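# Move wooden block from bench onto cart floor

## Task

Pick up the wooden block from the bench and lay it flat on the floor of the cart, at the handle end next to the profiles. The drop flap must stay open, and anything already achieved must still hold at the end. Finish with the block released, both grippers empty, the hands withdrawn from the cart and the robot touching nothing. The robot must stay upright: falling over or ending tilted counts as failure.

## Robot and tools

ROBOT. A Rainbow Robotics RB-Y1 in a physics simulator. It has a wheeled base (two drive wheels, two rear casters, no sideways motion), a folding torso (squat, shift, pitch, yaw), a head with pan and tilt, and two 7-joint arms, each ending in a parallel gripper with a wrist camera in a case that sticks out sideways. The base is 0.58 m wide, extends 0.10 m in front of the drive axle and 0.57 m behind it, and sweeps a 0.58 m radius when turning on the spot. Each arm is rated for 3 kg.

FRAMES. All positions are in metres. The base frame has its origin on the floor midway between the drive wheels, with x forward, y to the left and z up. The chest, left_hand and right_hand readings are in this frame. A hand point is the spot midway between its finger pads; the fingers point along the hand's -z axis and close along its x axis. Printed hand positions can be a little off, more so at long reach or under load. base_odometry is in the frame where the base started; it only counts wheel turns, so slips look like travel. Its heading is in rad, positive to the left.

move. This tool runs one action. Allowed combinations: base, joints or both (optionally with min_time_s or contact_limits); target alone or with min_time_s; or contact_limits alone. With no action it just reports state and images.
- base: a single velocity command {x_m_s, turn_rad_s, for_s}. x_m_s is forward speed in m/s, 0.005 to 0.4 in either sign, or 0. turn_rad_s is the turn rate in rad/s, positive to the left, 0.02 to 1.509 in either sign, or 0. for_s is how long to send it, 0.1 to 5 s. The base then stops; it coasts to a halt at 0.4 m/s² (turns 0.5 rad/s²). Distance covered is roughly speed × for_s. A combined speed above the 0.4 limit is scaled down. The base does not stop when it hits furniture.
- joints: absolute target angles by joint name, in rad (grippers as an opening in m, 0 to 0.1). Ranges: torso_squat_rad 0 to 1.2; torso_shift_rad -0.3 to 0.6; torso_pitch_rad -0.2 to 1.4 (positive leans forward); torso_yaw_rad -1.5 to 1.5 (positive to the left; lift both arms out at least 0.2 rad first). Each shoulder_pitch is -2.356 to 2.356, with negative swinging forward and up. left_shoulder_roll 0 to 3.141 and right_shoulder_roll -3.141 to 0, both lifting the arm outward. Each shoulder_yaw is -2.094 to 2.094; elbow -2.617 to 0.01 (negative bends); forearm_roll -3.141 to 3.141; wrist_pitch -1.57 to 1.919; hand_roll -2.705 to 2.705. head_pan_rad -0.523 to 0.523; head_tilt_rad -0.35 to 1.57 (positive looks down). Combined torso limits: squat+shift ≤ 1.52; squat−shift+pitch ≤ 1.57; shift+0.5·pitch−0.4·squat ≤ 0.7; shift+0.3·pitch−0.5·squat ≤ 0.39.
- target: an absolute pose for one hand: side ("left" or "right"), x, y, z in m in the base frame (−3 to 3), and quat_wxyz in the form the hand lines print. It is solved once into joint angles, so the hand follows an arc; break long moves into short steps. It cannot start while another move is still running.
- min_time_s: the least duration for arm, head and torso motions, 0.1 to 8 s.
- contact_limits: gripper current limits in mA, per gripper (left_gripper_m, right_gripper_m), 200 to 672.5. They persist until changed and start at 672.5.
- cameras: a list drawn from head_camera, left_wrist_camera, right_wrist_camera or all; [] means no images.
- blocking: true (default) waits until everything is at rest; false returns within about 0.5 s.
To grip, command an opening at least 0.005 m smaller than the object.

wait(seconds 0 to 10, cameras) lets time pass and reports state. stop(cameras) brakes all running motions. zoom_image(camera, region [x0,y0,x1,y1] in pixels, at most 504×504) enlarges part of the latest image. read_manual gives licence texts only. finished_scene(scene) ends the scene; it cannot be undone.

RESULTS. The "move" line shows done or the worst status. base_status, joint_status and the hand statuses report done, moving, off_target (resting away from the target, possibly still pushing), short (with the miss distance), reached (within 10 mm and 2°), refused (with a reason), stopped, not_followed, time_out, contact_stop, limit_stop_at_<name>, torque_fault or limit_stop_at_motor_heat. An unplanned stop or a refusal cancels your later move, wait and finished_scene calls in that reply. "joint command not followed" means the arm-collision check withheld that arm. on_its_own lists things the robot did by itself. lidar_m gives 12 distances, one per 30° sector, starting straight ahead and going counter-clockwise, measured at 0.23 m height. motor_effort gives wheel effort in %; more than about 30 at rest suggests the robot is pushing on something. Joint torques, external torques, wrist force and torque, and motor temperatures are also reported. The pictures line lists the images in order.

AVOID. Do not let the arms strike or squeeze each other, including the fingers and camera cases. Keep the shoulder rolls about 0.5 rad outward when reaching forward. Avoid contact torque at joint load limits (elbows 33.8 N m, wrist joints 23.5, shoulders 65.8), which cause a 10 s halt. Avoid motors overheating from long stretches or holds. Do not drive into furniture or hit edges with the upper body, and do not reach heavy loads far forward: the robot can tip. Never drop the block, release it while it moves, slam it or push hard. Images and thinking both use simulated time, and loose objects may occasionally be nudged.

Each tool is called by a JSON object that holds its "op" and its "data", one argument or row to a line.

## Session

{"op": "move", "data": {
  "joints": {"head_tilt_rad":0.5}
}}

Scene clock: 0.60 s.
Joint torques (N m): left_arm=[-0.94 -0.27 0.88 0.09 -0.12 -0.67 -0.05] | right_arm=[-1.94 -0.83 -0.52 0.01 -0.05 -0.2 0]
External joint torques (N m): left_arm=[-0.31 -0.93 0.84 0.08 -0.12 -0.31 -0.04] | right_arm=[0.31 0.66 -0.47 0.32 -0.09 0.09 -0.01]
Motor temperatures (°C): left_arm=[31 28 32 36 35 33 38] | right_arm=[34 31 32 30 36 36 34]
Wrist force (N): left_arm=[-0.2 1.3 -8.0] | right_arm=[-1.8 1.0 -4.8]
Wrist torque (N m): left_arm=[-0.30 0.11 0.12] | right_arm=[-0.07 -0.05 -0.09]
Wrist force, peak (N): left_arm=[0.1 0.8 -8.2] | right_arm=[-2.1 1.1 -5.4]
move: done
base_odometry: x=+0.000 y=+0.000 heading=+0.000
lidar_m: 0.65 0.68 1.56 4.83 1.62 1.15 1.07 1.10 1.47 3.50 0.99 0.70
base_status: not commanded
joint_positions: torso_squat_rad=+0.350 torso_shift_rad=+0.000 torso_pitch_rad=+0.000 torso_yaw_rad=+0.000 left_shoulder_pitch_rad=+0.049 left_shoulder_roll_rad=+0.015 left_shoulder_yaw_rad=+0.041 left_elbow_rad=-0.149 left_forearm_roll_rad=+0.010 left_wrist_pitch_rad=-0.019 left_hand_roll_rad=+0.045 left_gripper_m=+0.099 right_shoulder_pitch_rad=-0.033 right_shoulder_roll_rad=-0.038 right_shoulder_yaw_rad=+0.024 right_elbow_rad=-0.125 right_forearm_roll_rad=-0.047 right_wrist_pitch_rad=+0.032 right_hand_roll_rad=-0.022 right_gripper_m=+0.099 head_pan_rad=+0.000 head_tilt_rad=+0.500
joint_status: all done
wheel_motors_off: 0
motor_effort: left_wheel=+0(1) right_wheel=+1(2)
chest: x=-0.2280 y=+0.0001 z=+1.2475 quat_wxyz=(+1.000, +0.000, +0.000, +0.000) (m; base frame)
left_hand: x=-0.1861 y=+0.2354 z=+0.5638 quat_wxyz=(+0.997, +0.009, -0.062, +0.055) (m; base frame)
right_hand: x=-0.1506 y=-0.2464 z=+0.5666 quat_wxyz=(+0.998, -0.015, -0.063, -0.016) (m; base frame)
pictures: head_camera, left_wrist_camera, right_wrist_camera
camera_calibration:
head_camera: T_world_to_cam=[[0.00497538, -0.999504, -0.0310936, 0.0452462], [-0.428579, 0.0259621, -0.903131, 1.27071], [0.903491, 0.0178195, -0.428237, 0.751119], [0, 0, 0, 1]] pos_world=[-0.134254, -0.00115112, 1.47068]

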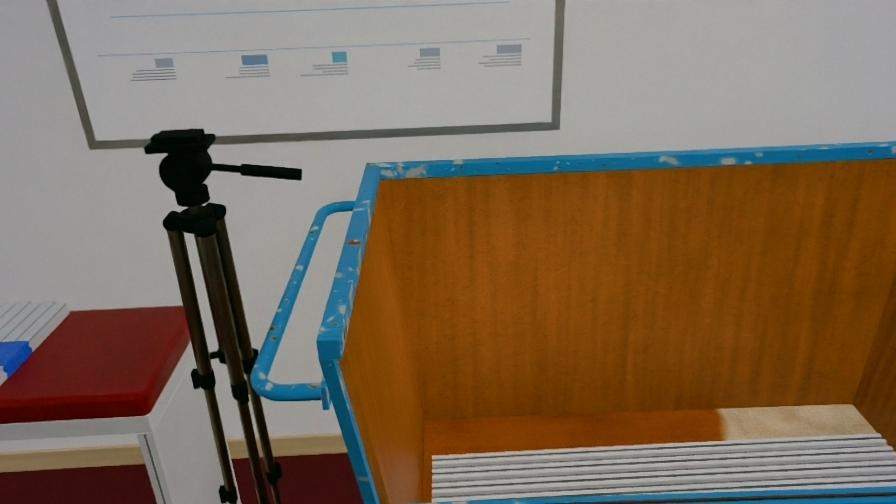

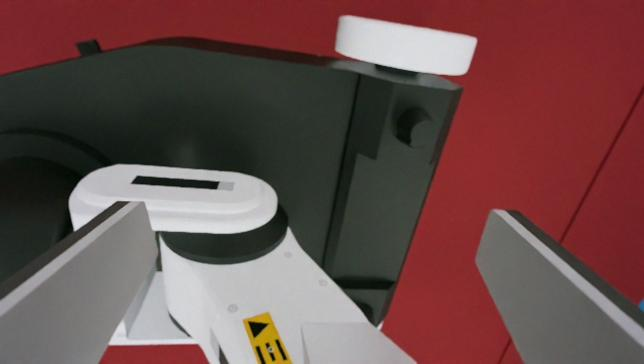

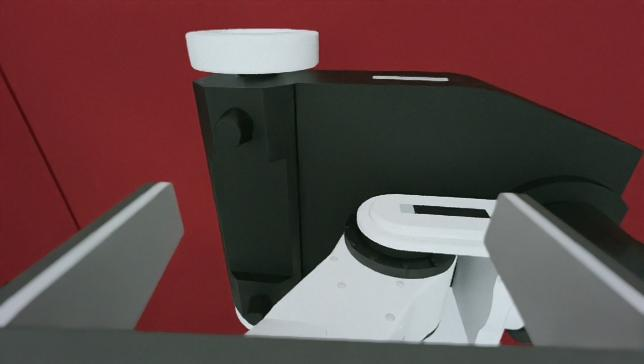

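{"op": "move", "data": {
  "joints": {"head_tilt_rad":0.85,"head_pan_rad":0},
  "cameras": ["head_camera"]
}}

{"op": "move", "data": {
  "joints": {"head_tilt_rad":0.5,"head_pan_rad":0.52},
  "cameras": ["head_camera"]
}}

{"op": "move", "data": {
  "joints": {"head_tilt_rad":0.6,"head_pan_rad":-0.52},
  "cameras": ["head_camera"]
}}

Scene clock: 2.73 s.
Joint torques (N m): left_arm=[-1.08 0.11 0.9 0.09 -0.09 -0.62 -0.1] | right_arm=[-2.31 -1.02 -0.62 0.01 0 -0.28 -0.02]
External joint torques (N m): left_arm=[-0.45 -0.55 0.86 0.07 -0.09 -0.27 -0.09] | right_arm=[-0.05 0.47 -0.57 0.32 -0.04 0.01 -0.02]
Motor temperatures (°C): left_arm=[31 28 32 36 35 33 38] | right_arm=[34 31 32 30 36 36 34]
Wrist force (N): left_arm=[-0.5 1.2 -7.5] | right_arm=[-1.3 1.2 -5.0]
Wrist torque (N m): left_arm=[-0.31 0.07 0.10] | right_arm=[-0.11 0.01 -0.11]
Wrist force, peak (N): left_arm=[-0.2 1.9 -8.4] | right_arm=[-2.1 1.2 -5.5]
move: done
base_odometry: x=+0.000 y=+0.000 heading=+0.000
lidar_m: 0.65 0.68 1.56 4.83 1.62 1.14 1.07 1.12 1.47 3.51 0.99 0.70
base_status: not commanded
joint_positions: torso_squat_rad=+0.350 torso_shift_rad=+0.000 torso_pitch_rad=+0.000 torso_yaw_rad=+0.000 left_shoulder_pitch_rad=+0.049 left_shoulder_roll_rad=+0.015 left_shoulder_yaw_rad=+0.041 left_elbow_rad=-0.149 left_forearm_roll_rad=+0.010 left_wrist_pitch_rad=-0.019 left_hand_roll_rad=+0.045 left_gripper_m=+0.099 right_shoulder_pitch_rad=-0.033 right_shoulder_roll_rad=-0.038 right_shoulder_yaw_rad=+0.024 right_elbow_rad=-0.125 right_forearm_roll_rad=-0.047 right_wrist_pitch_rad=+0.032 right_hand_roll_rad=-0.022 right_gripper_m=+0.099 head_pan_rad=+0.000 head_tilt_rad=+0.850
joint_status: all done
wheel_motors_off: 0
motor_effort: left_wheel=+1(1) right_wheel=-1(2)
chest: x=-0.2280 y=+0.0001 z=+1.2475 quat_wxyz=(+1.000, +0.000, +0.000, +0.000) (m; base frame)
left_hand: x=-0.1861 y=+0.2354 z=+0.5638 quat_wxyz=(+0.997, +0.009, -0.062, +0.055) (m; base frame)
right_hand: x=-0.1506 y=-0.2464 z=+0.5666 quat_wxyz=(+0.998, -0.015, -0.063, -0.016) (m; base frame)
pictures: head_camera
camera_calibration:
head_camera: T_world_to_cam=[[-0.00598885, -0.999504, -0.0309109, 0.0427237], [-0.712307, 0.0259593, -0.701388, 0.920231], [0.701843, 0.0178175, -0.712109, 1.12053], [0, 0, 0, 1]] pos_world=[-0.130693, -0.00115112, 1.4447]

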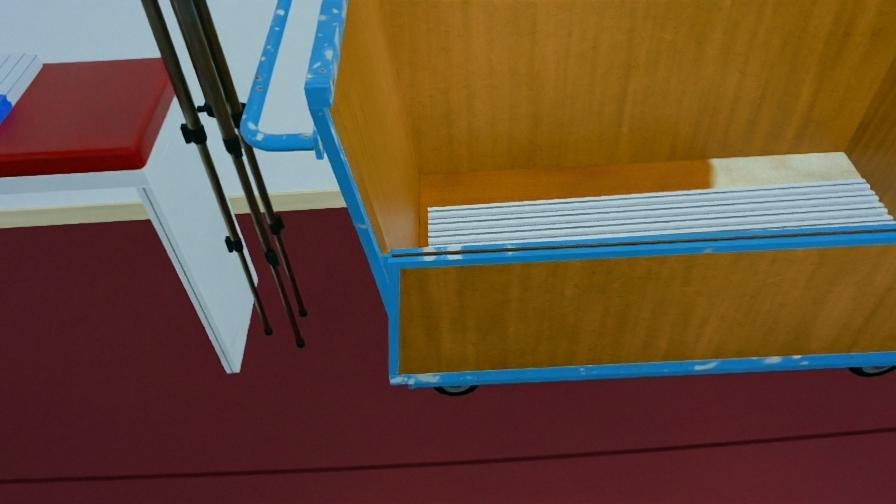

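Scene clock: 3.73 s.
Joint torques (N m): left_arm=[-0.83 -0.04 0.79 0.16 -0.12 -0.62 -0.09] | right_arm=[-2.2 -0.69 -0.73 0.07 -0.12 -0.18 -0.1]
External joint torques (N m): left_arm=[-0.2 -0.7 0.75 0.14 -0.13 -0.27 -0.09] | right_arm=[0.06 0.8 -0.68 0.38 -0.15 0.11 -0.11]
Motor temperatures (°C): left_arm=[31 28 32 36 35 33 38] | right_arm=[34 31 32 30 36 36 34]
Wrist force (N): left_arm=[-0.2 1.9 -6.8] | right_arm=[-1.4 0.9 -5.0]
Wrist torque (N m): left_arm=[-0.35 0.11 0.10] | right_arm=[-0.07 -0.04 -0.07]
Wrist force, peak (N): left_arm=[0.0 1.7 -8.5] | right_arm=[-1.6 1.5 -5.6]
move: done
base_odometry: x=+0.000 y=+0.000 heading=+0.000
lidar_m: 0.65 0.67 1.56 4.83 1.64 1.14 1.06 1.12 1.47 3.50 0.99 0.69
base_status: not commanded
joint_positions: torso_squat_rad=+0.350 torso_shift_rad=+0.000 torso_pitch_rad=+0.000 torso_yaw_rad=+0.000 left_shoulder_pitch_rad=+0.049 left_shoulder_roll_rad=+0.015 left_shoulder_yaw_rad=+0.041 left_elbow_rad=-0.149 left_forearm_roll_rad=+0.010 left_wrist_pitch_rad=-0.019 left_hand_roll_rad=+0.045 left_gripper_m=+0.099 right_shoulder_pitch_rad=-0.033 right_shoulder_roll_rad=-0.038 right_shoulder_yaw_rad=+0.024 right_elbow_rad=-0.125 right_forearm_roll_rad=-0.047 right_wrist_pitch_rad=+0.032 right_hand_roll_rad=-0.022 right_gripper_m=+0.099 head_pan_rad=+0.520 head_tilt_rad=+0.500
joint_status: all done
wheel_motors_off: 0
motor_effort: left_wheel=+1(1) right_wheel=+0(2)
chest: x=-0.2280 y=+0.0001 z=+1.2475 quat_wxyz=(+1.000, +0.000, +0.000, +0.000) (m; base frame)
left_hand: x=-0.1861 y=+0.2354 z=+0.5638 quat_wxyz=(+0.997, +0.009, -0.062, +0.055) (m; base frame)
right_hand: x=-0.1506 y=-0.2464 z=+0.5666 quat_wxyz=(+0.998, -0.015, -0.063, -0.016) (m; base frame)
pictures: head_camera
camera_calibration:
head_camera: T_world_to_cam=[[0.500955, -0.864913, -0.0311239, 0.147459], [-0.384911, -0.190442, -0.903092, 1.27966], [0.775169, 0.464389, -0.428317, 0.724804], [0, 0, 0, 1]] pos_world=[-0.143163, 0.0346482, 1.47068]

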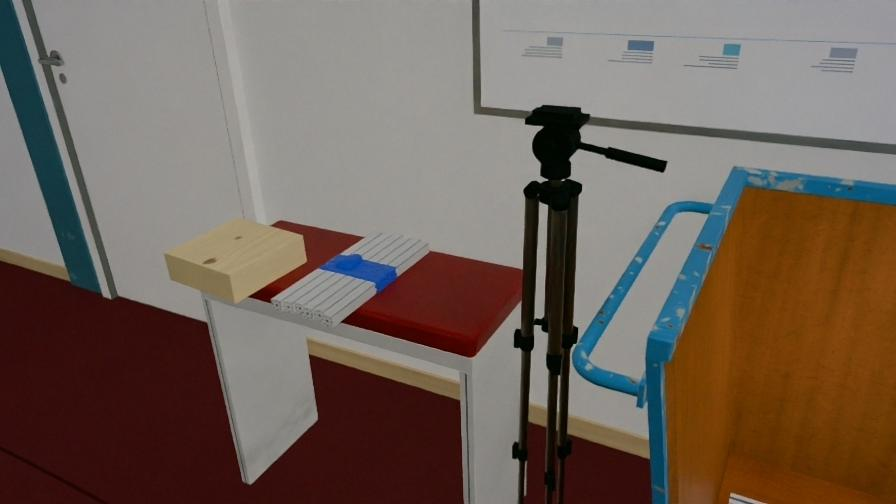

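Scene clock: 5.10 s.
Joint torques (N m): left_arm=[-1.36 -0.28 0.76 0.03 -0.17 -0.57 0.04] | right_arm=[-2.01 -0.69 -0.51 -0.17 -0.15 -0.31 -0.09]
External joint torques (N m): left_arm=[-0.73 -0.94 0.72 0.01 -0.18 -0.22 0.05] | right_arm=[0.25 0.8 -0.46 0.14 -0.19 -0.02 -0.1]
Motor temperatures (°C): left_arm=[31 28 32 36 35 33 38] | right_arm=[34 31 32 30 36 36 34]
Wrist force (N): left_arm=[-0.4 0.8 -6.8] | right_arm=[-1.6 1.0 -5.1]
Wrist torque (N m): left_arm=[-0.22 0.12 0.08] | right_arm=[-0.09 -0.03 -0.08]
Wrist force, peak (N): left_arm=[0.2 1.8 -8.5] | right_arm=[-2.0 1.0 -5.6]
move: done
base_odometry: x=+0.000 y=+0.000 heading=+0.000
lidar_m: 0.65 0.68 1.55 4.82 1.63 1.14 1.07 1.13 1.48 3.51 0.98 0.70
base_status: not commanded
joint_positions: torso_squat_rad=+0.350 torso_shift_rad=+0.000 torso_pitch_rad=+0.000 torso_yaw_rad=+0.000 left_shoulder_pitch_rad=+0.049 left_shoulder_roll_rad=+0.015 left_shoulder_yaw_rad=+0.041 left_elbow_rad=-0.149 left_forearm_roll_rad=+0.010 left_wrist_pitch_rad=-0.019 left_hand_roll_rad=+0.045 left_gripper_m=+0.099 right_shoulder_pitch_rad=-0.033 right_shoulder_roll_rad=-0.038 right_shoulder_yaw_rad=+0.024 right_elbow_rad=-0.125 right_forearm_roll_rad=-0.047 right_wrist_pitch_rad=+0.032 right_hand_roll_rad=-0.022 right_gripper_m=+0.099 head_pan_rad=-0.520 head_tilt_rad=+0.600
joint_status: all done
wheel_motors_off: 0
motor_effort: left_wheel=+1(1) right_wheel=+0(2)
chest: x=-0.2280 y=+0.0001 z=+1.2475 quat_wxyz=(+1.000, +0.000, +0.000, +0.000) (m; base frame)
left_hand: x=-0.1861 y=+0.2354 z=+0.5638 quat_wxyz=(+0.997, +0.009, -0.062, +0.055) (m; base frame)
right_hand: x=-0.1506 y=-0.2464 z=+0.5666 quat_wxyz=(+0.998, -0.015, -0.063, -0.016) (m; base frame)
pictures: head_camera
camera_calibration:
head_camera: T_world_to_cam=[[-0.495032, -0.868305, -0.0314774, -0.0572842], [-0.435379, 0.279241, -0.855844, 1.20077], [0.751923, -0.409966, -0.516275, 0.847376], [0, 0, 0, 1]] pos_world=[-0.142731, -0.0376483, 1.46335]

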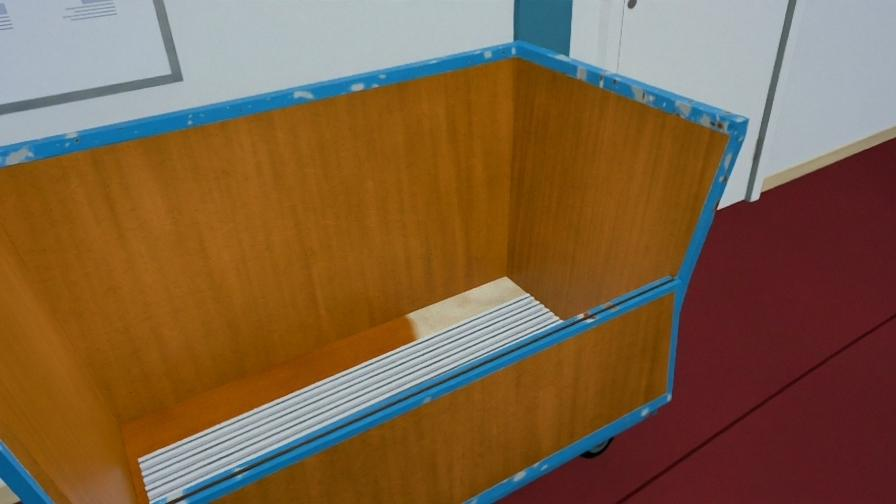

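{"op": "move", "data": {
  "joints": {"head_tilt_rad":0.5,"head_pan_rad":0.52},
  "cameras": ["head_camera"]
}}

{"op": "zoom_image", "data": {
  "camera": "head_camera",
  "region": [140, 190, 440, 350]
}}

{"op": "zoom_image", "data": {
  "camera": "head_camera",
  "region": [560, 150, 896, 504]
}}

Scene clock: 11.20 s.
Joint torques (N m): left_arm=[-0.83 -0.09 0.71 0.05 -0.14 -0.65 -0.07] | right_arm=[-2.21 -1 -1.04 0.03 -0.05 -0.16 0.02]
External joint torques (N m): left_arm=[-0.2 -0.75 0.67 0.03 -0.14 -0.3 -0.06] | right_arm=[0.05 0.49 -0.99 0.34 -0.09 0.13 0.01]
Motor temperatures (°C): left_arm=[31 28 32 36 35 33 38] | right_arm=[34 31 32 30 36 36 34]
Wrist force (N): left_arm=[0.8 1.2 -7.9] | right_arm=[-1.4 1.0 -4.9]
Wrist torque (N m): left_arm=[-0.30 0.26 0.07] | right_arm=[-0.10 -0.02 -0.11]
Wrist force, peak (N): left_arm=[0.0 1.5 -8.4] | right_arm=[-1.8 1.2 -5.5]
move: done
base_odometry: x=+0.000 y=+0.000 heading=+0.000
lidar_m: 0.65 0.68 1.56 4.83 1.62 1.13 1.08 1.12 1.48 3.52 0.98 0.69
base_status: not commanded
joint_positions: torso_squat_rad=+0.350 torso_shift_rad=+0.000 torso_pitch_rad=+0.000 torso_yaw_rad=+0.000 left_shoulder_pitch_rad=+0.049 left_shoulder_roll_rad=+0.015 left_shoulder_yaw_rad=+0.041 left_elbow_rad=-0.149 left_forearm_roll_rad=+0.010 left_wrist_pitch_rad=-0.019 left_hand_roll_rad=+0.045 left_gripper_m=+0.099 right_shoulder_pitch_rad=-0.033 right_shoulder_roll_rad=-0.038 right_shoulder_yaw_rad=+0.024 right_elbow_rad=-0.125 right_forearm_roll_rad=-0.047 right_wrist_pitch_rad=+0.032 right_hand_roll_rad=-0.022 right_gripper_m=+0.099 head_pan_rad=+0.520 head_tilt_rad=+0.500
joint_status: all done
wheel_motors_off: 0
motor_effort: left_wheel=+0(1) right_wheel=+0(2)
chest: x=-0.2280 y=+0.0001 z=+1.2475 quat_wxyz=(+1.000, +0.000, +0.000, +0.000) (m; base frame)
left_hand: x=-0.1861 y=+0.2354 z=+0.5638 quat_wxyz=(+0.997, +0.009, -0.062, +0.055) (m; base frame)
right_hand: x=-0.1506 y=-0.2464 z=+0.5666 quat_wxyz=(+0.998, -0.015, -0.063, -0.016) (m; base frame)
pictures: head_camera
camera_calibration:
head_camera: T_world_to_cam=[[0.500889, -0.864953, -0.0310857, 0.147395], [-0.384926, -0.190452, -0.903084, 1.27964], [0.775205, 0.464311, -0.428338, 0.724842], [0, 0, 0, 1]] pos_world=[-0.143163, 0.0346483, 1.47068]

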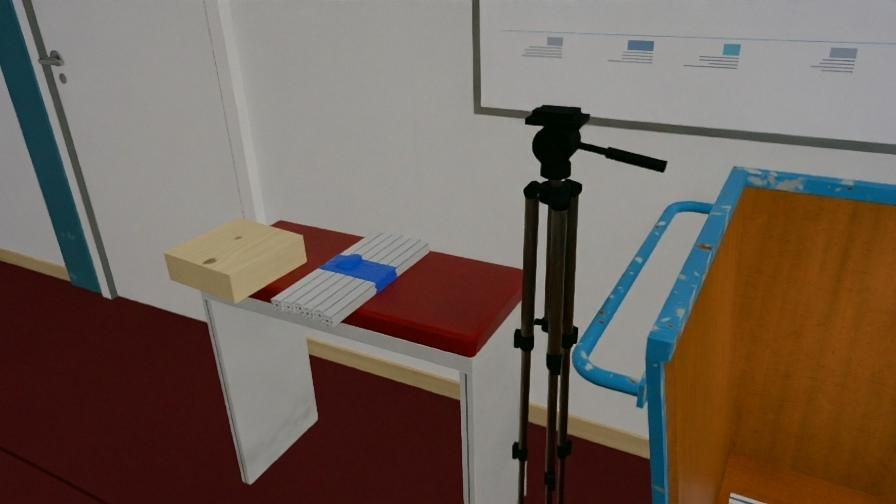

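Scaled by 1.680 from the camera's 896x504 image, which has a finer 1280x720 frame.

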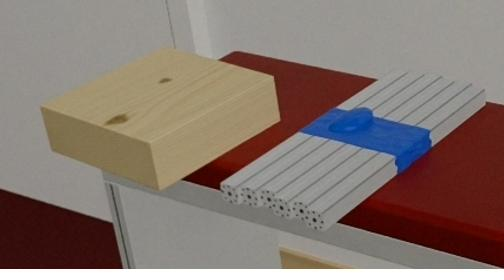

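Scaled by 1.424 from the camera's 896x504 image, which has a finer 1280x720 frame.

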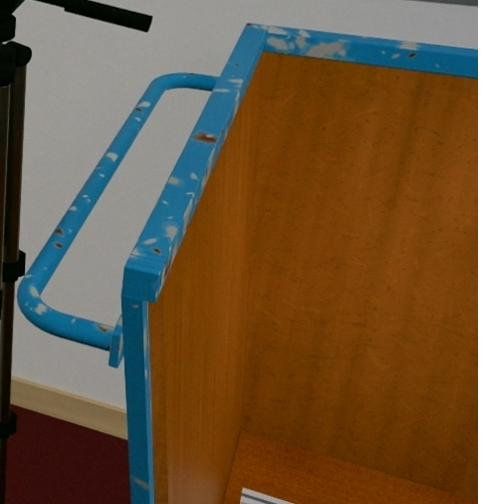

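{"op": "move", "data": {
  "joints": {"torso_squat_rad":0.0,"torso_pitch_rad":0.5,"head_tilt_rad":0.55,"head_pan_rad":0},
  "cameras": ["head_camera"]
}}

{"op": "zoom_image", "data": {
  "camera": "head_camera",
  "region": [300, 100, 800, 504]
}}

{"op": "move", "data": {
  "joints": {"head_tilt_rad":0.1,"head_pan_rad":0.52},
  "cameras": ["head_camera"]
}}

Scene clock: 21.37 s.
Joint torques (N m): left_arm=[10.95 -0.12 0.84 5.48 -0.09 0.25 -0.01] | right_arm=[11.44 -0.61 -0.79 5.36 -0.32 0.66 0.02]
External joint torques (N m): left_arm=[-1.71 -0.92 0.69 0.29 -0.09 -0.38 -0.03] | right_arm=[0.49 0.57 -0.56 0.76 -0.24 0.02 0.03]
Motor temperatures (°C): left_arm=[31 28 32 36 35 33 38] | right_arm=[34 31 32 30 36 36 34]
Wrist force (N): left_arm=[3.1 0.8 -6.9] | right_arm=[1.3 1.2 -4.6]
Wrist torque (N m): left_arm=[-0.24 0.29 0.06] | right_arm=[-0.11 0.12 -0.07]
Wrist force, peak (N): left_arm=[-0.4 1.4 -8.4] | right_arm=[-2.3 1.5 -5.3]
move: done
base_odometry: x=+0.000 y=+0.000 heading=+0.000
lidar_m: 0.65 0.68 1.57 4.84 1.62 1.13 1.07 1.12 1.48 3.50 0.99 0.69
base_status: not commanded
joint_positions: torso_squat_rad=+0.000 torso_shift_rad=+0.000 torso_pitch_rad=+0.500 torso_yaw_rad=+0.000 left_shoulder_pitch_rad=+0.049 left_shoulder_roll_rad=+0.015 left_shoulder_yaw_rad=+0.041 left_elbow_rad=-0.149 left_forearm_roll_rad=+0.010 left_wrist_pitch_rad=-0.019 left_hand_roll_rad=+0.045 left_gripper_m=+0.099 right_shoulder_pitch_rad=-0.033 right_shoulder_roll_rad=-0.038 right_shoulder_yaw_rad=+0.024 right_elbow_rad=-0.125 right_forearm_roll_rad=-0.047 right_wrist_pitch_rad=+0.032 right_hand_roll_rad=-0.022 right_gripper_m=+0.099 head_pan_rad=+0.000 head_tilt_rad=+0.550
joint_status: all done
wheel_motors_off: 0
motor_effort: left_wheel=+1(1) right_wheel=+0(3)
chest: x=-0.0796 y=+0.0001 z=+1.2520 quat_wxyz=(+0.969, +0.000, +0.247, +0.000) (m; base frame)
left_hand: x=-0.3707 y=+0.2354 z=+0.6320 quat_wxyz=(+0.981, +0.022, +0.187, +0.051) (m; base frame)
right_hand: x=-0.3381 y=-0.2464 z=+0.6174 quat_wxyz=(+0.982, -0.019, +0.186, -0.012) (m; base frame)
pictures: head_camera
camera_calibration:
head_camera: T_world_to_cam=[[-0.0120128, -0.999504, -0.0291074, 0.0408861], [-0.837452, 0.0259626, -0.545894, 0.855023], [0.546379, 0.0178183, -0.837349, 1.11225], [0, 0, 0, 1]] pos_world=[0.108824, -0.00115112, 1.39928]

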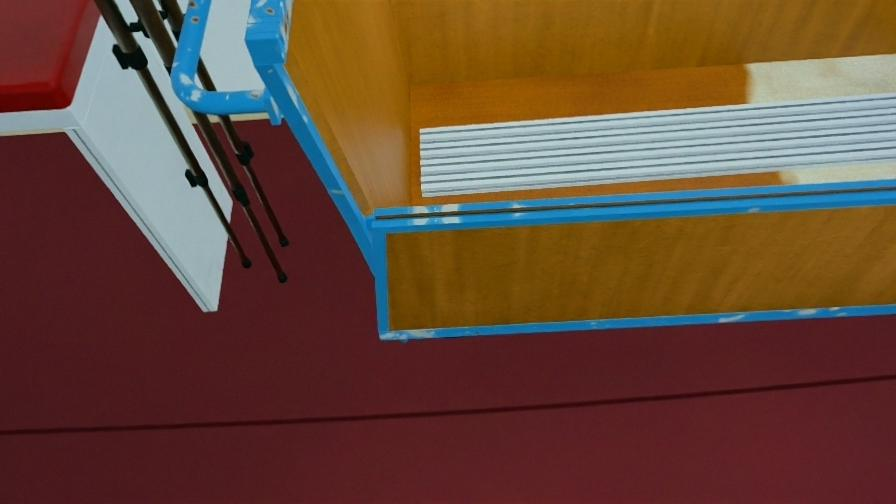

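Scaled by 1.008 from the camera's 896x504 image, which has a finer 1280x720 frame.

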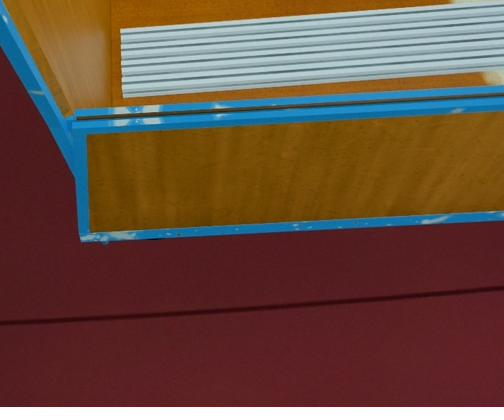

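Scene clock: 22.37 s.
Joint torques (N m): left_arm=[10.69 -0.33 1.03 5.54 0 0.47 -0.04] | right_arm=[11.29 -0.36 -0.74 5.45 -0.2 0.65 -0.08]
External joint torques (N m): left_arm=[-1.96 -1.13 0.87 0.36 0 -0.16 -0.06] | right_arm=[0.34 0.82 -0.52 0.85 -0.12 0.01 -0.06]
Motor temperatures (°C): left_arm=[31 28 32 36 35 33 38] | right_arm=[34 31 32 30 36 36 34]
Wrist force (N): left_arm=[2.9 1.0 -6.9] | right_arm=[1.4 1.0 -4.9]
Wrist torque (N m): left_arm=[-0.27 0.26 0.01] | right_arm=[-0.07 0.11 -0.05]
Wrist force, peak (N): left_arm=[3.6 0.9 -7.9] | right_arm=[1.4 1.4 -5.2]
move: done
base_odometry: x=+0.000 y=+0.000 heading=+0.000
lidar_m: 0.65 0.68 1.55 4.82 1.62 1.15 1.08 1.12 1.49 3.52 0.98 0.69
base_status: not commanded
joint_positions: torso_squat_rad=+0.000 torso_shift_rad=+0.000 torso_pitch_rad=+0.500 torso_yaw_rad=+0.000 left_shoulder_pitch_rad=+0.049 left_shoulder_roll_rad=+0.015 left_shoulder_yaw_rad=+0.041 left_elbow_rad=-0.149 left_forearm_roll_rad=+0.010 left_wrist_pitch_rad=-0.019 left_hand_roll_rad=+0.045 left_gripper_m=+0.099 right_shoulder_pitch_rad=-0.033 right_shoulder_roll_rad=-0.038 right_shoulder_yaw_rad=+0.024 right_elbow_rad=-0.125 right_forearm_roll_rad=-0.047 right_wrist_pitch_rad=+0.032 right_hand_roll_rad=-0.022 right_gripper_m=+0.099 head_pan_rad=+0.520 head_tilt_rad=+0.100
joint_status: all done
wheel_motors_off: 0
motor_effort: left_wheel=+0(1) right_wheel=+1(3)
chest: x=-0.0796 y=+0.0001 z=+1.2520 quat_wxyz=(+0.969, +0.000, +0.247, +0.000) (m; base frame)
left_hand: x=-0.3707 y=+0.2354 z=+0.6320 quat_wxyz=(+0.981, +0.022, +0.187, +0.051) (m; base frame)
right_hand: x=-0.3381 y=-0.2464 z=+0.6174 quat_wxyz=(+0.982, -0.019, +0.186, -0.012) (m; base frame)
pictures: head_camera
camera_calibration:
head_camera: T_world_to_cam=[[0.435638, -0.859156, -0.268459, 0.36403], [-0.523056, 0.00109859, -0.852298, 1.27803], [0.732552, 0.511712, -0.448908, 0.555104], [0, 0, 0, 1]] pos_world=[0.103254, 0.0273007, 1.43618]

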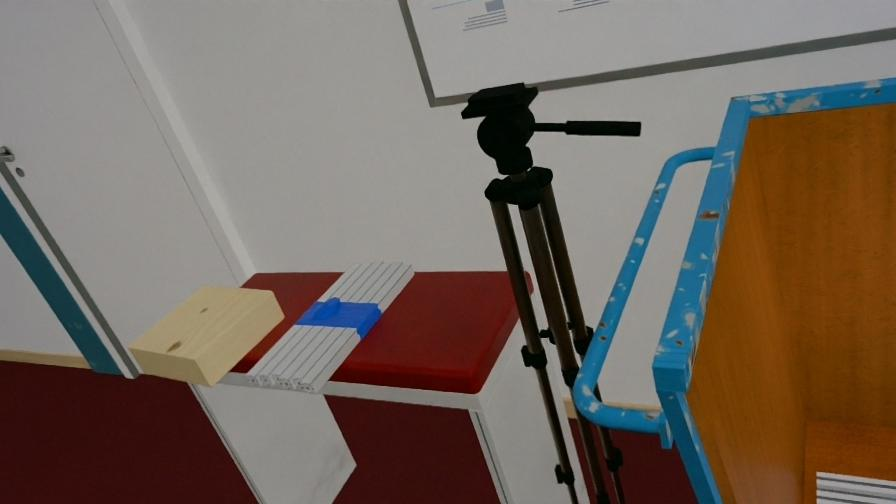

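{"op": "move", "data": {
  "base": {"x_m_s":0.3,"for_s":1.1},
  "joints": {"head_tilt_rad":0.6,"head_pan_rad":0.3},
  "cameras": ["head_camera"]
}}

{"op": "zoom_image", "data": {
  "camera": "head_camera",
  "region": [392, 0, 896, 504]
}}

Scene clock: 30.73 s.
Joint torques (N m): left_arm=[11.33 -0.26 0.78 5.56 -0.04 0.41 0.03] | right_arm=[11.72 -0.11 -0.9 5.61 -0.19 0.65 0.05]
External joint torques (N m): left_arm=[-1.32 -1.06 0.62 0.37 -0.04 -0.22 0.01] | right_arm=[0.77 1.07 -0.67 1 -0.11 0.01 0.07]
Motor temperatures (°C): left_arm=[31 28 32 36 35 33 38] | right_arm=[34 31 32 30 36 36 34]
Wrist force (N): left_arm=[2.6 1.2 -7.3] | right_arm=[0.7 0.8 -4.8]
Wrist torque (N m): left_arm=[-0.33 0.24 0.02] | right_arm=[-0.03 0.07 -0.06]
Wrist force, peak (N): left_arm=[3.8 0.8 -7.9] | right_arm=[1.2 1.1 -5.4]
move: done
base_odometry: x=+0.330 y=+0.000 heading=+0.000
lidar_m: 0.32 0.33 0.78 3.75 2.11 1.49 1.41 1.46 1.91 4.59 0.50 0.35
base_status: done (sent for 1.1 of 1.1 s)
joint_positions: torso_squat_rad=+0.000 torso_shift_rad=+0.000 torso_pitch_rad=+0.500 torso_yaw_rad=+0.000 left_shoulder_pitch_rad=+0.049 left_shoulder_roll_rad=+0.015 left_shoulder_yaw_rad=+0.041 left_elbow_rad=-0.149 left_forearm_roll_rad=+0.010 left_wrist_pitch_rad=-0.019 left_hand_roll_rad=+0.045 left_gripper_m=+0.099 right_shoulder_pitch_rad=-0.033 right_shoulder_roll_rad=-0.038 right_shoulder_yaw_rad=+0.024 right_elbow_rad=-0.125 right_forearm_roll_rad=-0.047 right_wrist_pitch_rad=+0.032 right_hand_roll_rad=-0.022 right_gripper_m=+0.099 head_pan_rad=+0.300 head_tilt_rad=+0.600
joint_status: all done
wheel_motors_off: 0
motor_effort: left_wheel=-1(52) right_wheel=-4(27)
chest: x=-0.0796 y=+0.0001 z=+1.2520 quat_wxyz=(+0.969, +0.000, +0.247, +0.000) (m; base frame)
left_hand: x=-0.3706 y=+0.2354 z=+0.6320 quat_wxyz=(+0.981, +0.022, +0.187, +0.051) (m; base frame)
right_hand: x=-0.3381 y=-0.2464 z=+0.6174 quat_wxyz=(+0.982, -0.019, +0.186, -0.012) (m; base frame)
pictures: head_camera
camera_calibration:
head_camera: T_world_to_cam=[[0.245603, -0.954336, -0.170065, 0.231387], [-0.850243, -0.127817, -0.510637, 0.805553], [0.465582, 0.270011, -0.842809, 1.12282], [0, 0, 0, 1]] pos_world=[0.105323, 0.0206122, 1.39702]

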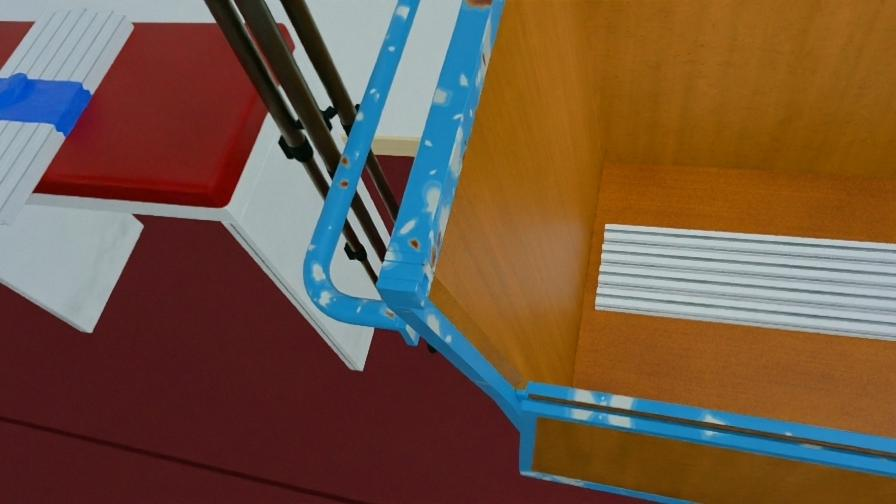

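Scaled by 1.000.

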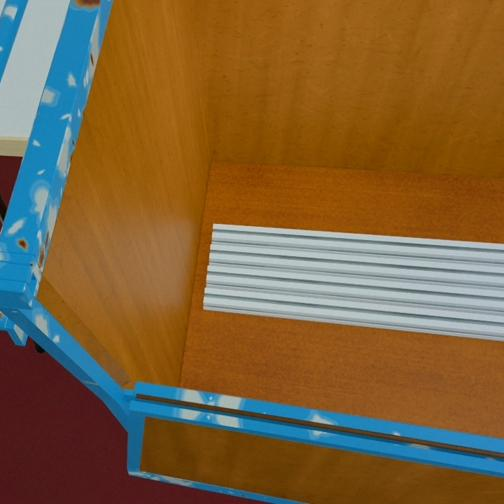

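{"op": "move", "data": {
  "base": {"x_m_s":-0.3,"for_s":0.8},
  "joints": {"torso_squat_rad":0.3,"torso_pitch_rad":0,"head_pan_rad":0,"head_tilt_rad":0.7},
  "cameras": []
}}

{"op": "move", "data": {
  "base": {"turn_rad_s":0.75,"for_s":2.1},
  "cameras": []
}}

{"op": "move", "data": {
  "base": {"x_m_s":0.4,"for_s":3.5},
  "cameras": []
}}

{"op": "move", "data": {
  "base": {"turn_rad_s":-0.75,"for_s":2.1},
  "cameras": ["head_camera"]
}}

Scene clock: 42.37 s.
Joint torques (N m): left_arm=[-0.94 -0.2 0.84 0.05 -0.1 -0.58 0.04] | right_arm=[-2.08 -0.74 -0.71 0.14 -0.08 -0.19 -0.15]
External joint torques (N m): left_arm=[-0.32 -0.86 0.79 0.03 -0.11 -0.23 0.05] | right_arm=[0.18 0.75 -0.66 0.45 -0.12 0.1 -0.16]
Motor temperatures (°C): left_arm=[31 28 32 36 35 33 38] | right_arm=[34 31 32 30 36 36 34]
Wrist force (N): left_arm=[0.0 1.4 -7.5] | right_arm=[-1.8 0.8 -4.9]
Wrist torque (N m): left_arm=[-0.34 0.12 0.07] | right_arm=[-0.06 -0.08 -0.09]
Wrist force, peak (N): left_arm=[3.7 0.6 -7.8] | right_arm=[1.7 1.3 -5.4]
move: done
base_odometry: x=+0.090 y=+0.000 heading=+0.000
lidar_m: 0.56 0.59 1.51 4.55 1.76 1.24 1.17 1.21 1.60 3.84 0.84 0.59
base_status: done (sent for 0.8 of 0.8 s)
joint_positions: torso_squat_rad=+0.300 torso_shift_rad=+0.000 torso_pitch_rad=+0.000 torso_yaw_rad=+0.000 left_shoulder_pitch_rad=+0.049 left_shoulder_roll_rad=+0.015 left_shoulder_yaw_rad=+0.041 left_elbow_rad=-0.149 left_forearm_roll_rad=+0.010 left_wrist_pitch_rad=-0.019 left_hand_roll_rad=+0.045 left_gripper_m=+0.099 right_shoulder_pitch_rad=-0.033 right_shoulder_roll_rad=-0.038 right_shoulder_yaw_rad=+0.024 right_elbow_rad=-0.125 right_forearm_roll_rad=-0.047 right_wrist_pitch_rad=+0.032 right_hand_roll_rad=-0.022 right_gripper_m=+0.099 head_pan_rad=+0.000 head_tilt_rad=+0.700
joint_status: all done
wheel_motors_off: 0
motor_effort: left_wheel=-2(24) right_wheel=-15(26)
chest: x=-0.2280 y=+0.0001 z=+1.2587 quat_wxyz=(+1.000, +0.000, +0.000, +0.000) (m; base frame)
left_hand: x=-0.1862 y=+0.2354 z=+0.5750 quat_wxyz=(+0.997, +0.009, -0.062, +0.055) (m; base frame)
right_hand: x=-0.1506 y=-0.2464 z=+0.5778 quat_wxyz=(+0.998, -0.015, -0.063, -0.016) (m; base frame)
pictures: none
No camera images: "cameras" was empty.

Scene clock: 46.30 s.
Joint torques (N m): left_arm=[-1.21 -0.29 0.87 0.13 -0.11 -0.57 -0.08] | right_arm=[-1.54 -0.75 -0.54 -0.08 -0.09 -0.16 0.12]
External joint torques (N m): left_arm=[-0.58 -0.95 0.83 0.12 -0.11 -0.22 -0.07] | right_arm=[0.72 0.73 -0.49 0.23 -0.13 0.13 0.12]
Motor temperatures (°C): left_arm=[31 28 32 36 35 33 38] | right_arm=[34 31 32 30 36 36 34]
Wrist force (N): left_arm=[0.5 1.3 -7.0] | right_arm=[-1.9 0.7 -4.8]
Wrist torque (N m): left_arm=[-0.34 0.24 0.08] | right_arm=[-0.05 -0.07 -0.11]
Wrist force, peak (N): left_arm=[-0.1 1.9 -8.4] | right_arm=[-2.2 1.3 -5.5]
move: done
base_odometry: x=+0.090 y=+0.000 heading=+1.575
lidar_m: 4.73 1.72 1.24 1.16 1.20 1.60 3.97 0.85 0.60 0.57 0.57 1.52
base_status: done (sent for 2.1 of 2.1 s)
joint_positions: torso_squat_rad=+0.300 torso_shift_rad=+0.000 torso_pitch_rad=+0.000 torso_yaw_rad=+0.000 left_shoulder_pitch_rad=+0.049 left_shoulder_roll_rad=+0.015 left_shoulder_yaw_rad=+0.041 left_elbow_rad=-0.149 left_forearm_roll_rad=+0.010 left_wrist_pitch_rad=-0.019 left_hand_roll_rad=+0.045 left_gripper_m=+0.099 right_shoulder_pitch_rad=-0.033 right_shoulder_roll_rad=-0.038 right_shoulder_yaw_rad=+0.024 right_elbow_rad=-0.125 right_forearm_roll_rad=-0.047 right_wrist_pitch_rad=+0.032 right_hand_roll_rad=-0.022 right_gripper_m=+0.099 head_pan_rad=+0.000 head_tilt_rad=+0.700
joint_status: not commanded
wheel_motors_off: 0
motor_effort: left_wheel=+6(45) right_wheel=+20(43)
chest: x=-0.2280 y=+0.0001 z=+1.2587 quat_wxyz=(+1.000, +0.000, +0.000, +0.000) (m; base frame)
left_hand: x=-0.1862 y=+0.2354 z=+0.5750 quat_wxyz=(+0.997, +0.009, -0.062, +0.055) (m; base frame)
right_hand: x=-0.1506 y=-0.2464 z=+0.5778 quat_wxyz=(+0.998, -0.015, -0.063, -0.016) (m; base frame)
pictures: none
No camera images: "cameras" was empty.

Scene clock: 51.17 s.
Joint torques (N m): left_arm=[-0.65 -0.35 0.41 0.14 -0.05 -0.7 -0.14] | right_arm=[-2.15 -0.77 -0.12 0.17 -0.18 -0.27 -0.05]
External joint torques (N m): left_arm=[-0.03 -1.01 0.37 0.12 -0.05 -0.34 -0.13] | right_arm=[0.1 0.72 -0.07 0.48 -0.22 0.02 -0.05]
Motor temperatures (°C): left_arm=[31 28 32 36 35 33 38] | right_arm=[34 31 32 30 36 36 34]
Wrist force (N): left_arm=[-0.1 1.4 -7.1] | right_arm=[-1.7 0.8 -5.1]
Wrist torque (N m): left_arm=[-0.32 0.09 0.12] | right_arm=[-0.07 -0.09 -0.11]
Wrist force, peak (N): left_arm=[0.5 1.6 -8.4] | right_arm=[-2.3 0.8 -5.3]
move: done
base_odometry: x=+0.083 y=+1.400 heading=+1.576
lidar_m: 4.23 1.81 1.29 1.21 1.25 1.67 2.37 1.09 1.10 0.74 1.34 1.80
base_status: done (sent for 3.5 of 3.5 s)
joint_positions: torso_squat_rad=+0.300 torso_shift_rad=+0.000 torso_pitch_rad=+0.000 torso_yaw_rad=+0.000 left_shoulder_pitch_rad=+0.049 left_shoulder_roll_rad=+0.015 left_shoulder_yaw_rad=+0.041 left_elbow_rad=-0.149 left_forearm_roll_rad=+0.010 left_wrist_pitch_rad=-0.019 left_hand_roll_rad=+0.045 left_gripper_m=+0.099 right_shoulder_pitch_rad=-0.033 right_shoulder_roll_rad=-0.038 right_shoulder_yaw_rad=+0.024 right_elbow_rad=-0.125 right_forearm_roll_rad=-0.047 right_wrist_pitch_rad=+0.032 right_hand_roll_rad=-0.022 right_gripper_m=+0.099 head_pan_rad=+0.000 head_tilt_rad=+0.700
joint_status: not commanded
wheel_motors_off: 0
motor_effort: left_wheel=+17(48) right_wheel=-16(48)
chest: x=-0.2280 y=+0.0001 z=+1.2587 quat_wxyz=(+1.000, +0.000, +0.000, +0.000) (m; base frame)
left_hand: x=-0.1861 y=+0.2354 z=+0.5750 quat_wxyz=(+0.997, +0.009, -0.062, +0.055) (m; base frame)
right_hand: x=-0.1505 y=-0.2464 z=+0.5778 quat_wxyz=(+0.998, -0.015, -0.063, -0.016) (m; base frame)
pictures: none
No camera images: "cameras" was empty.

Scene clock: 55.20 s.
Joint torques (N m): left_arm=[-0.84 -0.2 0.82 0.13 -0.03 -0.59 0.06] | right_arm=[-1.94 -1.02 -0.71 0.1 -0.18 -0.12 -0.05]
External joint torques (N m): left_arm=[-0.2 -0.87 0.78 0.12 -0.03 -0.24 0.06] | right_arm=[0.31 0.47 -0.66 0.41 -0.21 0.17 -0.06]
Motor temperatures (°C): left_arm=[31 28 32 36 35 33 38] | right_arm=[34 31 32 30 36 36 34]
Wrist force (N): left_arm=[-0.6 1.8 -7.6] | right_arm=[-1.2 1.3 -4.4]
Wrist torque (N m): left_arm=[-0.38 0.02 0.08] | right_arm=[-0.11 0.00 -0.10]
Wrist force, peak (N): left_arm=[-0.3 1.3 -8.3] | right_arm=[-1.9 1.2 -5.4]
move: done
base_odometry: x=+0.083 y=+1.400 heading=+0.002
lidar_m: 0.73 1.33 1.79 4.23 1.84 1.28 1.22 1.27 1.67 2.49 1.10 1.09
base_status: done (sent for 2.1 of 2.1 s)
joint_positions: torso_squat_rad=+0.300 torso_shift_rad=+0.000 torso_pitch_rad=+0.000 torso_yaw_rad=+0.000 left_shoulder_pitch_rad=+0.049 left_shoulder_roll_rad=+0.015 left_shoulder_yaw_rad=+0.041 left_elbow_rad=-0.149 left_forearm_roll_rad=+0.010 left_wrist_pitch_rad=-0.019 left_hand_roll_rad=+0.045 left_gripper_m=+0.099 right_shoulder_pitch_rad=-0.033 right_shoulder_roll_rad=-0.038 right_shoulder_yaw_rad=+0.024 right_elbow_rad=-0.125 right_forearm_roll_rad=-0.047 right_wrist_pitch_rad=+0.032 right_hand_roll_rad=-0.022 right_gripper_m=+0.099 head_pan_rad=+0.000 head_tilt_rad=+0.700
joint_status: not commanded
wheel_motors_off: 0
motor_effort: left_wheel=+21(45) right_wheel=+5(52)
chest: x=-0.2280 y=+0.0001 z=+1.2587 quat_wxyz=(+1.000, +0.000, +0.000, +0.000) (m; base frame)
left_hand: x=-0.1861 y=+0.2354 z=+0.5750 quat_wxyz=(+0.997, +0.009, -0.062, +0.055) (m; base frame)
right_hand: x=-0.1505 y=-0.2464 z=+0.5778 quat_wxyz=(+0.998, -0.015, -0.063, -0.016) (m; base frame)
pictures: head_camera
camera_calibration:
head_camera: T_world_to_cam=[[-0.00130483, -0.999504, -0.0314619, 0.0447368], [-0.59956, 0.0259618, -0.799908, 1.09499], [0.800329, 0.0178195, -0.599297, 0.98419], [0, 0, 0, 1]] pos_world=[-0.131105, -0.00125112, 1.46712]

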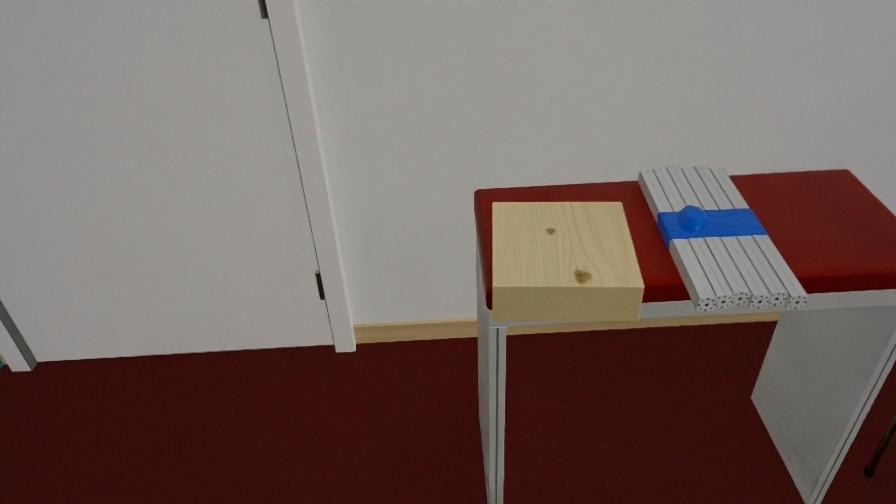

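{"op": "move", "data": {
  "base": {"x_m_s":0.3,"for_s":0.66},
  "cameras": []
}}

{"op": "move", "data": {
  "joints": {"right_shoulder_pitch_rad":0.3,"right_shoulder_roll_rad":-0.3,"right_elbow_rad":-1.8,"right_wrist_pitch_rad":0},
  "cameras": []
}}

{"op": "move", "data": {
  "target": {"side":"right","x":0.36,"y":-0.165,"z":0.775,"quat_wxyz":[0.7071,0,-0.7071,0]}
}}

Scene clock: 60.10 s.
Joint torques (N m): left_arm=[-0.19 -0.08 0.54 0.19 -0.06 -0.64 -0.07] | right_arm=[-1.82 -0.74 -0.52 0.3 -0.19 -0.26 -0.03]
External joint torques (N m): left_arm=[0.43 -0.74 0.5 0.18 -0.06 -0.28 -0.07] | right_arm=[0.43 0.75 -0.47 0.61 -0.23 0.04 -0.03]
Motor temperatures (°C): left_arm=[31 28 32 36 35 33 38] | right_arm=[34 31 32 30 36 36 34]
Wrist force (N): left_arm=[-0.5 0.6 -7.7] | right_arm=[-2.1 1.1 -5.3]
Wrist torque (N m): left_arm=[-0.22 0.07 0.08] | right_arm=[-0.09 -0.12 -0.09]
Wrist force, peak (N): left_arm=[0.4 1.2 -8.8] | right_arm=[-1.9 1.1 -5.4]
move: done
base_odometry: x=+0.261 y=+1.400 heading=+0.001
lidar_m: 0.55 1.16 1.55 3.79 2.10 1.47 1.40 1.46 1.91 1.66 0.98 1.07
base_status: done (sent for 0.67 of 0.67 s)
joint_positions: torso_squat_rad=+0.300 torso_shift_rad=+0.000 torso_pitch_rad=+0.000 torso_yaw_rad=+0.000 left_shoulder_pitch_rad=+0.049 left_shoulder_roll_rad=+0.015 left_shoulder_yaw_rad=+0.041 left_elbow_rad=-0.149 left_forearm_roll_rad=+0.010 left_wrist_pitch_rad=-0.019 left_hand_roll_rad=+0.045 left_gripper_m=+0.099 right_shoulder_pitch_rad=-0.033 right_shoulder_roll_rad=-0.038 right_shoulder_yaw_rad=+0.024 right_elbow_rad=-0.125 right_forearm_roll_rad=-0.047 right_wrist_pitch_rad=+0.032 right_hand_roll_rad=-0.022 right_gripper_m=+0.099 head_pan_rad=+0.000 head_tilt_rad=+0.700
joint_status: not commanded
wheel_motors_off: 0
motor_effort: left_wheel=-13(50) right_wheel=+15(47)
chest: x=-0.2280 y=+0.0001 z=+1.2587 quat_wxyz=(+1.000, +0.000, +0.000, +0.000) (m; base frame)
left_hand: x=-0.1860 y=+0.2354 z=+0.5750 quat_wxyz=(+0.997, +0.009, -0.062, +0.055) (m; base frame)
right_hand: x=-0.1505 y=-0.2464 z=+0.5778 quat_wxyz=(+0.998, -0.015, -0.063, -0.016) (m; base frame)
pictures: none
No camera images: "cameras" was empty.

Scene clock: 62.40 s.
Joint torques (N m): left_arm=[-0.54 -0.23 0.8 0.04 -0.1 -0.61 -0.05] | right_arm=[-4.71 -5.57 -3.6 -10.63 -0.01 -1.93 0.1]
External joint torques (N m): left_arm=[0.09 -0.89 0.76 0.02 -0.1 -0.25 -0.05] | right_arm=[1.02 -0.37 -0.08 -1.07 -0.22 -0.09 0.05]
Motor temperatures (°C): left_arm=[31 28 32 36 35 33 38] | right_arm=[34 31 32 30 36 36 34]
Wrist force (N): left_arm=[0.1 1.4 -8.1] | right_arm=[-7.1 2.2 0.4]
Wrist torque (N m): left_arm=[-0.31 0.11 0.08] | right_arm=[-0.21 -0.38 -0.14]
Wrist force, peak (N): left_arm=[-0.1 1.0 -8.4] | right_arm=[-7.4 2.2 -0.6]
move: done
base_odometry: x=+0.261 y=+1.400 heading=+0.001
lidar_m: 0.54 1.15 1.56 3.79 2.11 1.47 1.40 1.44 1.91 1.67 0.96 1.05
base_status: not commanded
joint_positions: torso_squat_rad=+0.300 torso_shift_rad=+0.000 torso_pitch_rad=+0.000 torso_yaw_rad=+0.000 left_shoulder_pitch_rad=+0.049 left_shoulder_roll_rad=+0.015 left_shoulder_yaw_rad=+0.041 left_elbow_rad=-0.149 left_forearm_roll_rad=+0.010 left_wrist_pitch_rad=-0.019 left_hand_roll_rad=+0.045 left_gripper_m=+0.099 right_shoulder_pitch_rad=+0.300 right_shoulder_roll_rad=-0.300 right_shoulder_yaw_rad=+0.024 right_elbow_rad=-1.800 right_forearm_roll_rad=-0.047 right_wrist_pitch_rad=+0.000 right_hand_roll_rad=-0.022 right_gripper_m=+0.099 head_pan_rad=+0.000 head_tilt_rad=+0.700
joint_status: all done
wheel_motors_off: 0
motor_effort: left_wheel=-13(15) right_wheel=+16(17)
chest: x=-0.2280 y=+0.0001 z=+1.2587 quat_wxyz=(+1.000, +0.000, +0.000, +0.000) (m; base frame)
left_hand: x=-0.1861 y=+0.2354 z=+0.5750 quat_wxyz=(+0.997, +0.009, -0.062, +0.055) (m; base frame)
right_hand: x=+0.2034 y=-0.3146 z=+1.0143 quat_wxyz=(+0.727, -0.081, -0.677, +0.078) (m; base frame)
pictures: none
No camera images: "cameras" was empty.

Scene clock: 64.67 s.
Joint torques (N m): left_arm=[-0.7 0.04 0.81 0.2 -0.03 -0.58 -0.03] | right_arm=[-18.43 -3.08 -1.67 -7.13 -0.16 -1.55 0]
External joint torques (N m): left_arm=[-0.08 -0.62 0.77 0.18 -0.03 -0.23 -0.02] | right_arm=[-0.53 -0.13 -2.14 0.03 -0.35 -0.05 -0.04]
Motor temperatures (°C): left_arm=[31 28 32 36 35 33 38] | right_arm=[34 31 32 31 36 36 34]
Wrist force (N): left_arm=[0.4 1.3 -7.2] | right_arm=[-5.6 0.5 -2.3]
Wrist torque (N m): left_arm=[-0.34 0.23 0.09] | right_arm=[-0.11 -0.34 -0.13]
Wrist force, peak (N): left_arm=[0.3 1.3 -8.5] | right_arm=[-7.7 2.0 0.2]
move: short
base_odometry: x=+0.261 y=+1.400 heading=+0.001
lidar_m: 0.55 1.16 1.54 3.78 2.11 1.48 1.40 1.44 1.91 1.65 0.97 1.05
base_status: not commanded
joint_positions: torso_squat_rad=+0.300 torso_shift_rad=+0.000 torso_pitch_rad=+0.000 torso_yaw_rad=+0.000 left_shoulder_pitch_rad=+0.049 left_shoulder_roll_rad=+0.015 left_shoulder_yaw_rad=+0.041 left_elbow_rad=-0.149 left_forearm_roll_rad=+0.010 left_wrist_pitch_rad=-0.019 left_hand_roll_rad=+0.045 left_gripper_m=+0.099 right_shoulder_pitch_rad=-0.679 right_shoulder_roll_rad=+0.000 right_shoulder_yaw_rad=-0.231 right_elbow_rad=-0.267 right_forearm_roll_rad=-0.147 right_wrist_pitch_rad=-0.007 right_hand_roll_rad=+0.201 right_gripper_m=+0.099 head_pan_rad=+0.000 head_tilt_rad=+0.700
joint_status: all done
wheel_motors_off: 0
motor_effort: left_wheel=-13(14) right_wheel=+13(18)
chest: x=-0.2280 y=+0.0001 z=+1.2587 quat_wxyz=(+1.000, +0.000, +0.000, +0.000) (m; base frame)
left_hand: x=-0.1861 y=+0.2354 z=+0.5750 quat_wxyz=(+0.997, +0.009, -0.062, +0.055) (m; base frame)
right_hand: x=+0.3224 y=-0.1682 z=+0.8108 quat_wxyz=(+0.898, +0.024, -0.439, +0.024) (m; base frame)
right_hand_status: short (checked arc, as near as the solve gets, planned for 1.9 s): 52 mm and 38.1 deg off.
pictures: head_camera, left_wrist_camera, right_wrist_camera
camera_calibration:
head_camera: T_world_to_cam=[[-0.00130483, -0.999504, -0.0314619, 0.0447368], [-0.59956, 0.0259618, -0.799908, 1.09499], [0.800329, 0.0178195, -0.599297, 0.98419], [0, 0, 0, 1]] pos_world=[-0.131105, -0.00125112, 1.46712]
left_wrist_camera: T_world_to_cam=[[0.984048, 0.135529, 0.115245, 0.084403], [0.0699273, -0.890321, 0.449932, -0.00705134], [0.163584, -0.434696, -0.885596, 0.71453], [0, 0, 0, 1]] pos_world=[-0.199449, 0.292886, 0.62623]
right_wrist_camera: T_world_to_cam=[[-0.590888, -0.0495394, -0.805231, 0.83377], [-0.477347, 0.826114, 0.299459, 0.077207], [0.650377, 0.561322, -0.511789, 0.371909], [0, 0, 0, 1]] pos_world=[0.287639, -0.231238, 0.838596]

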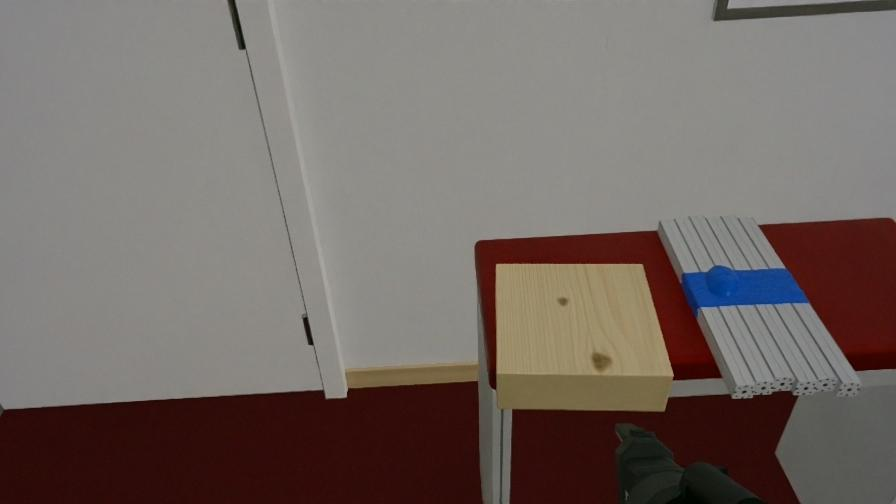

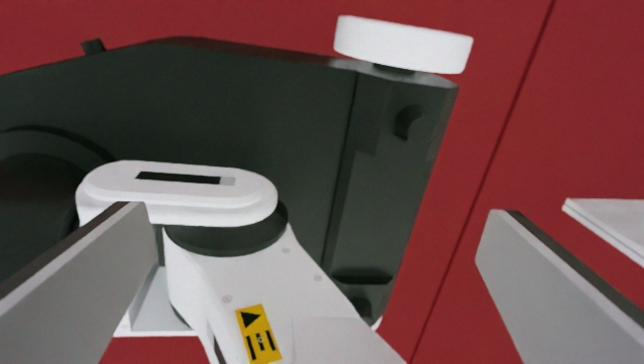

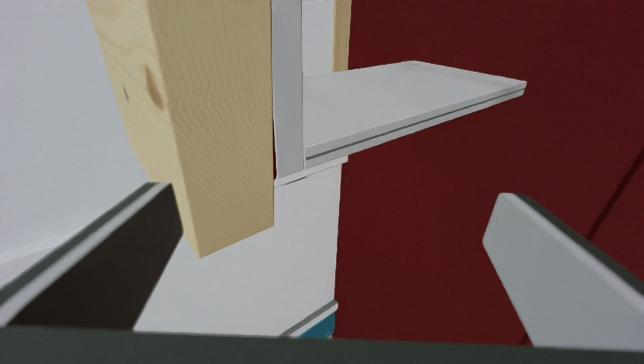

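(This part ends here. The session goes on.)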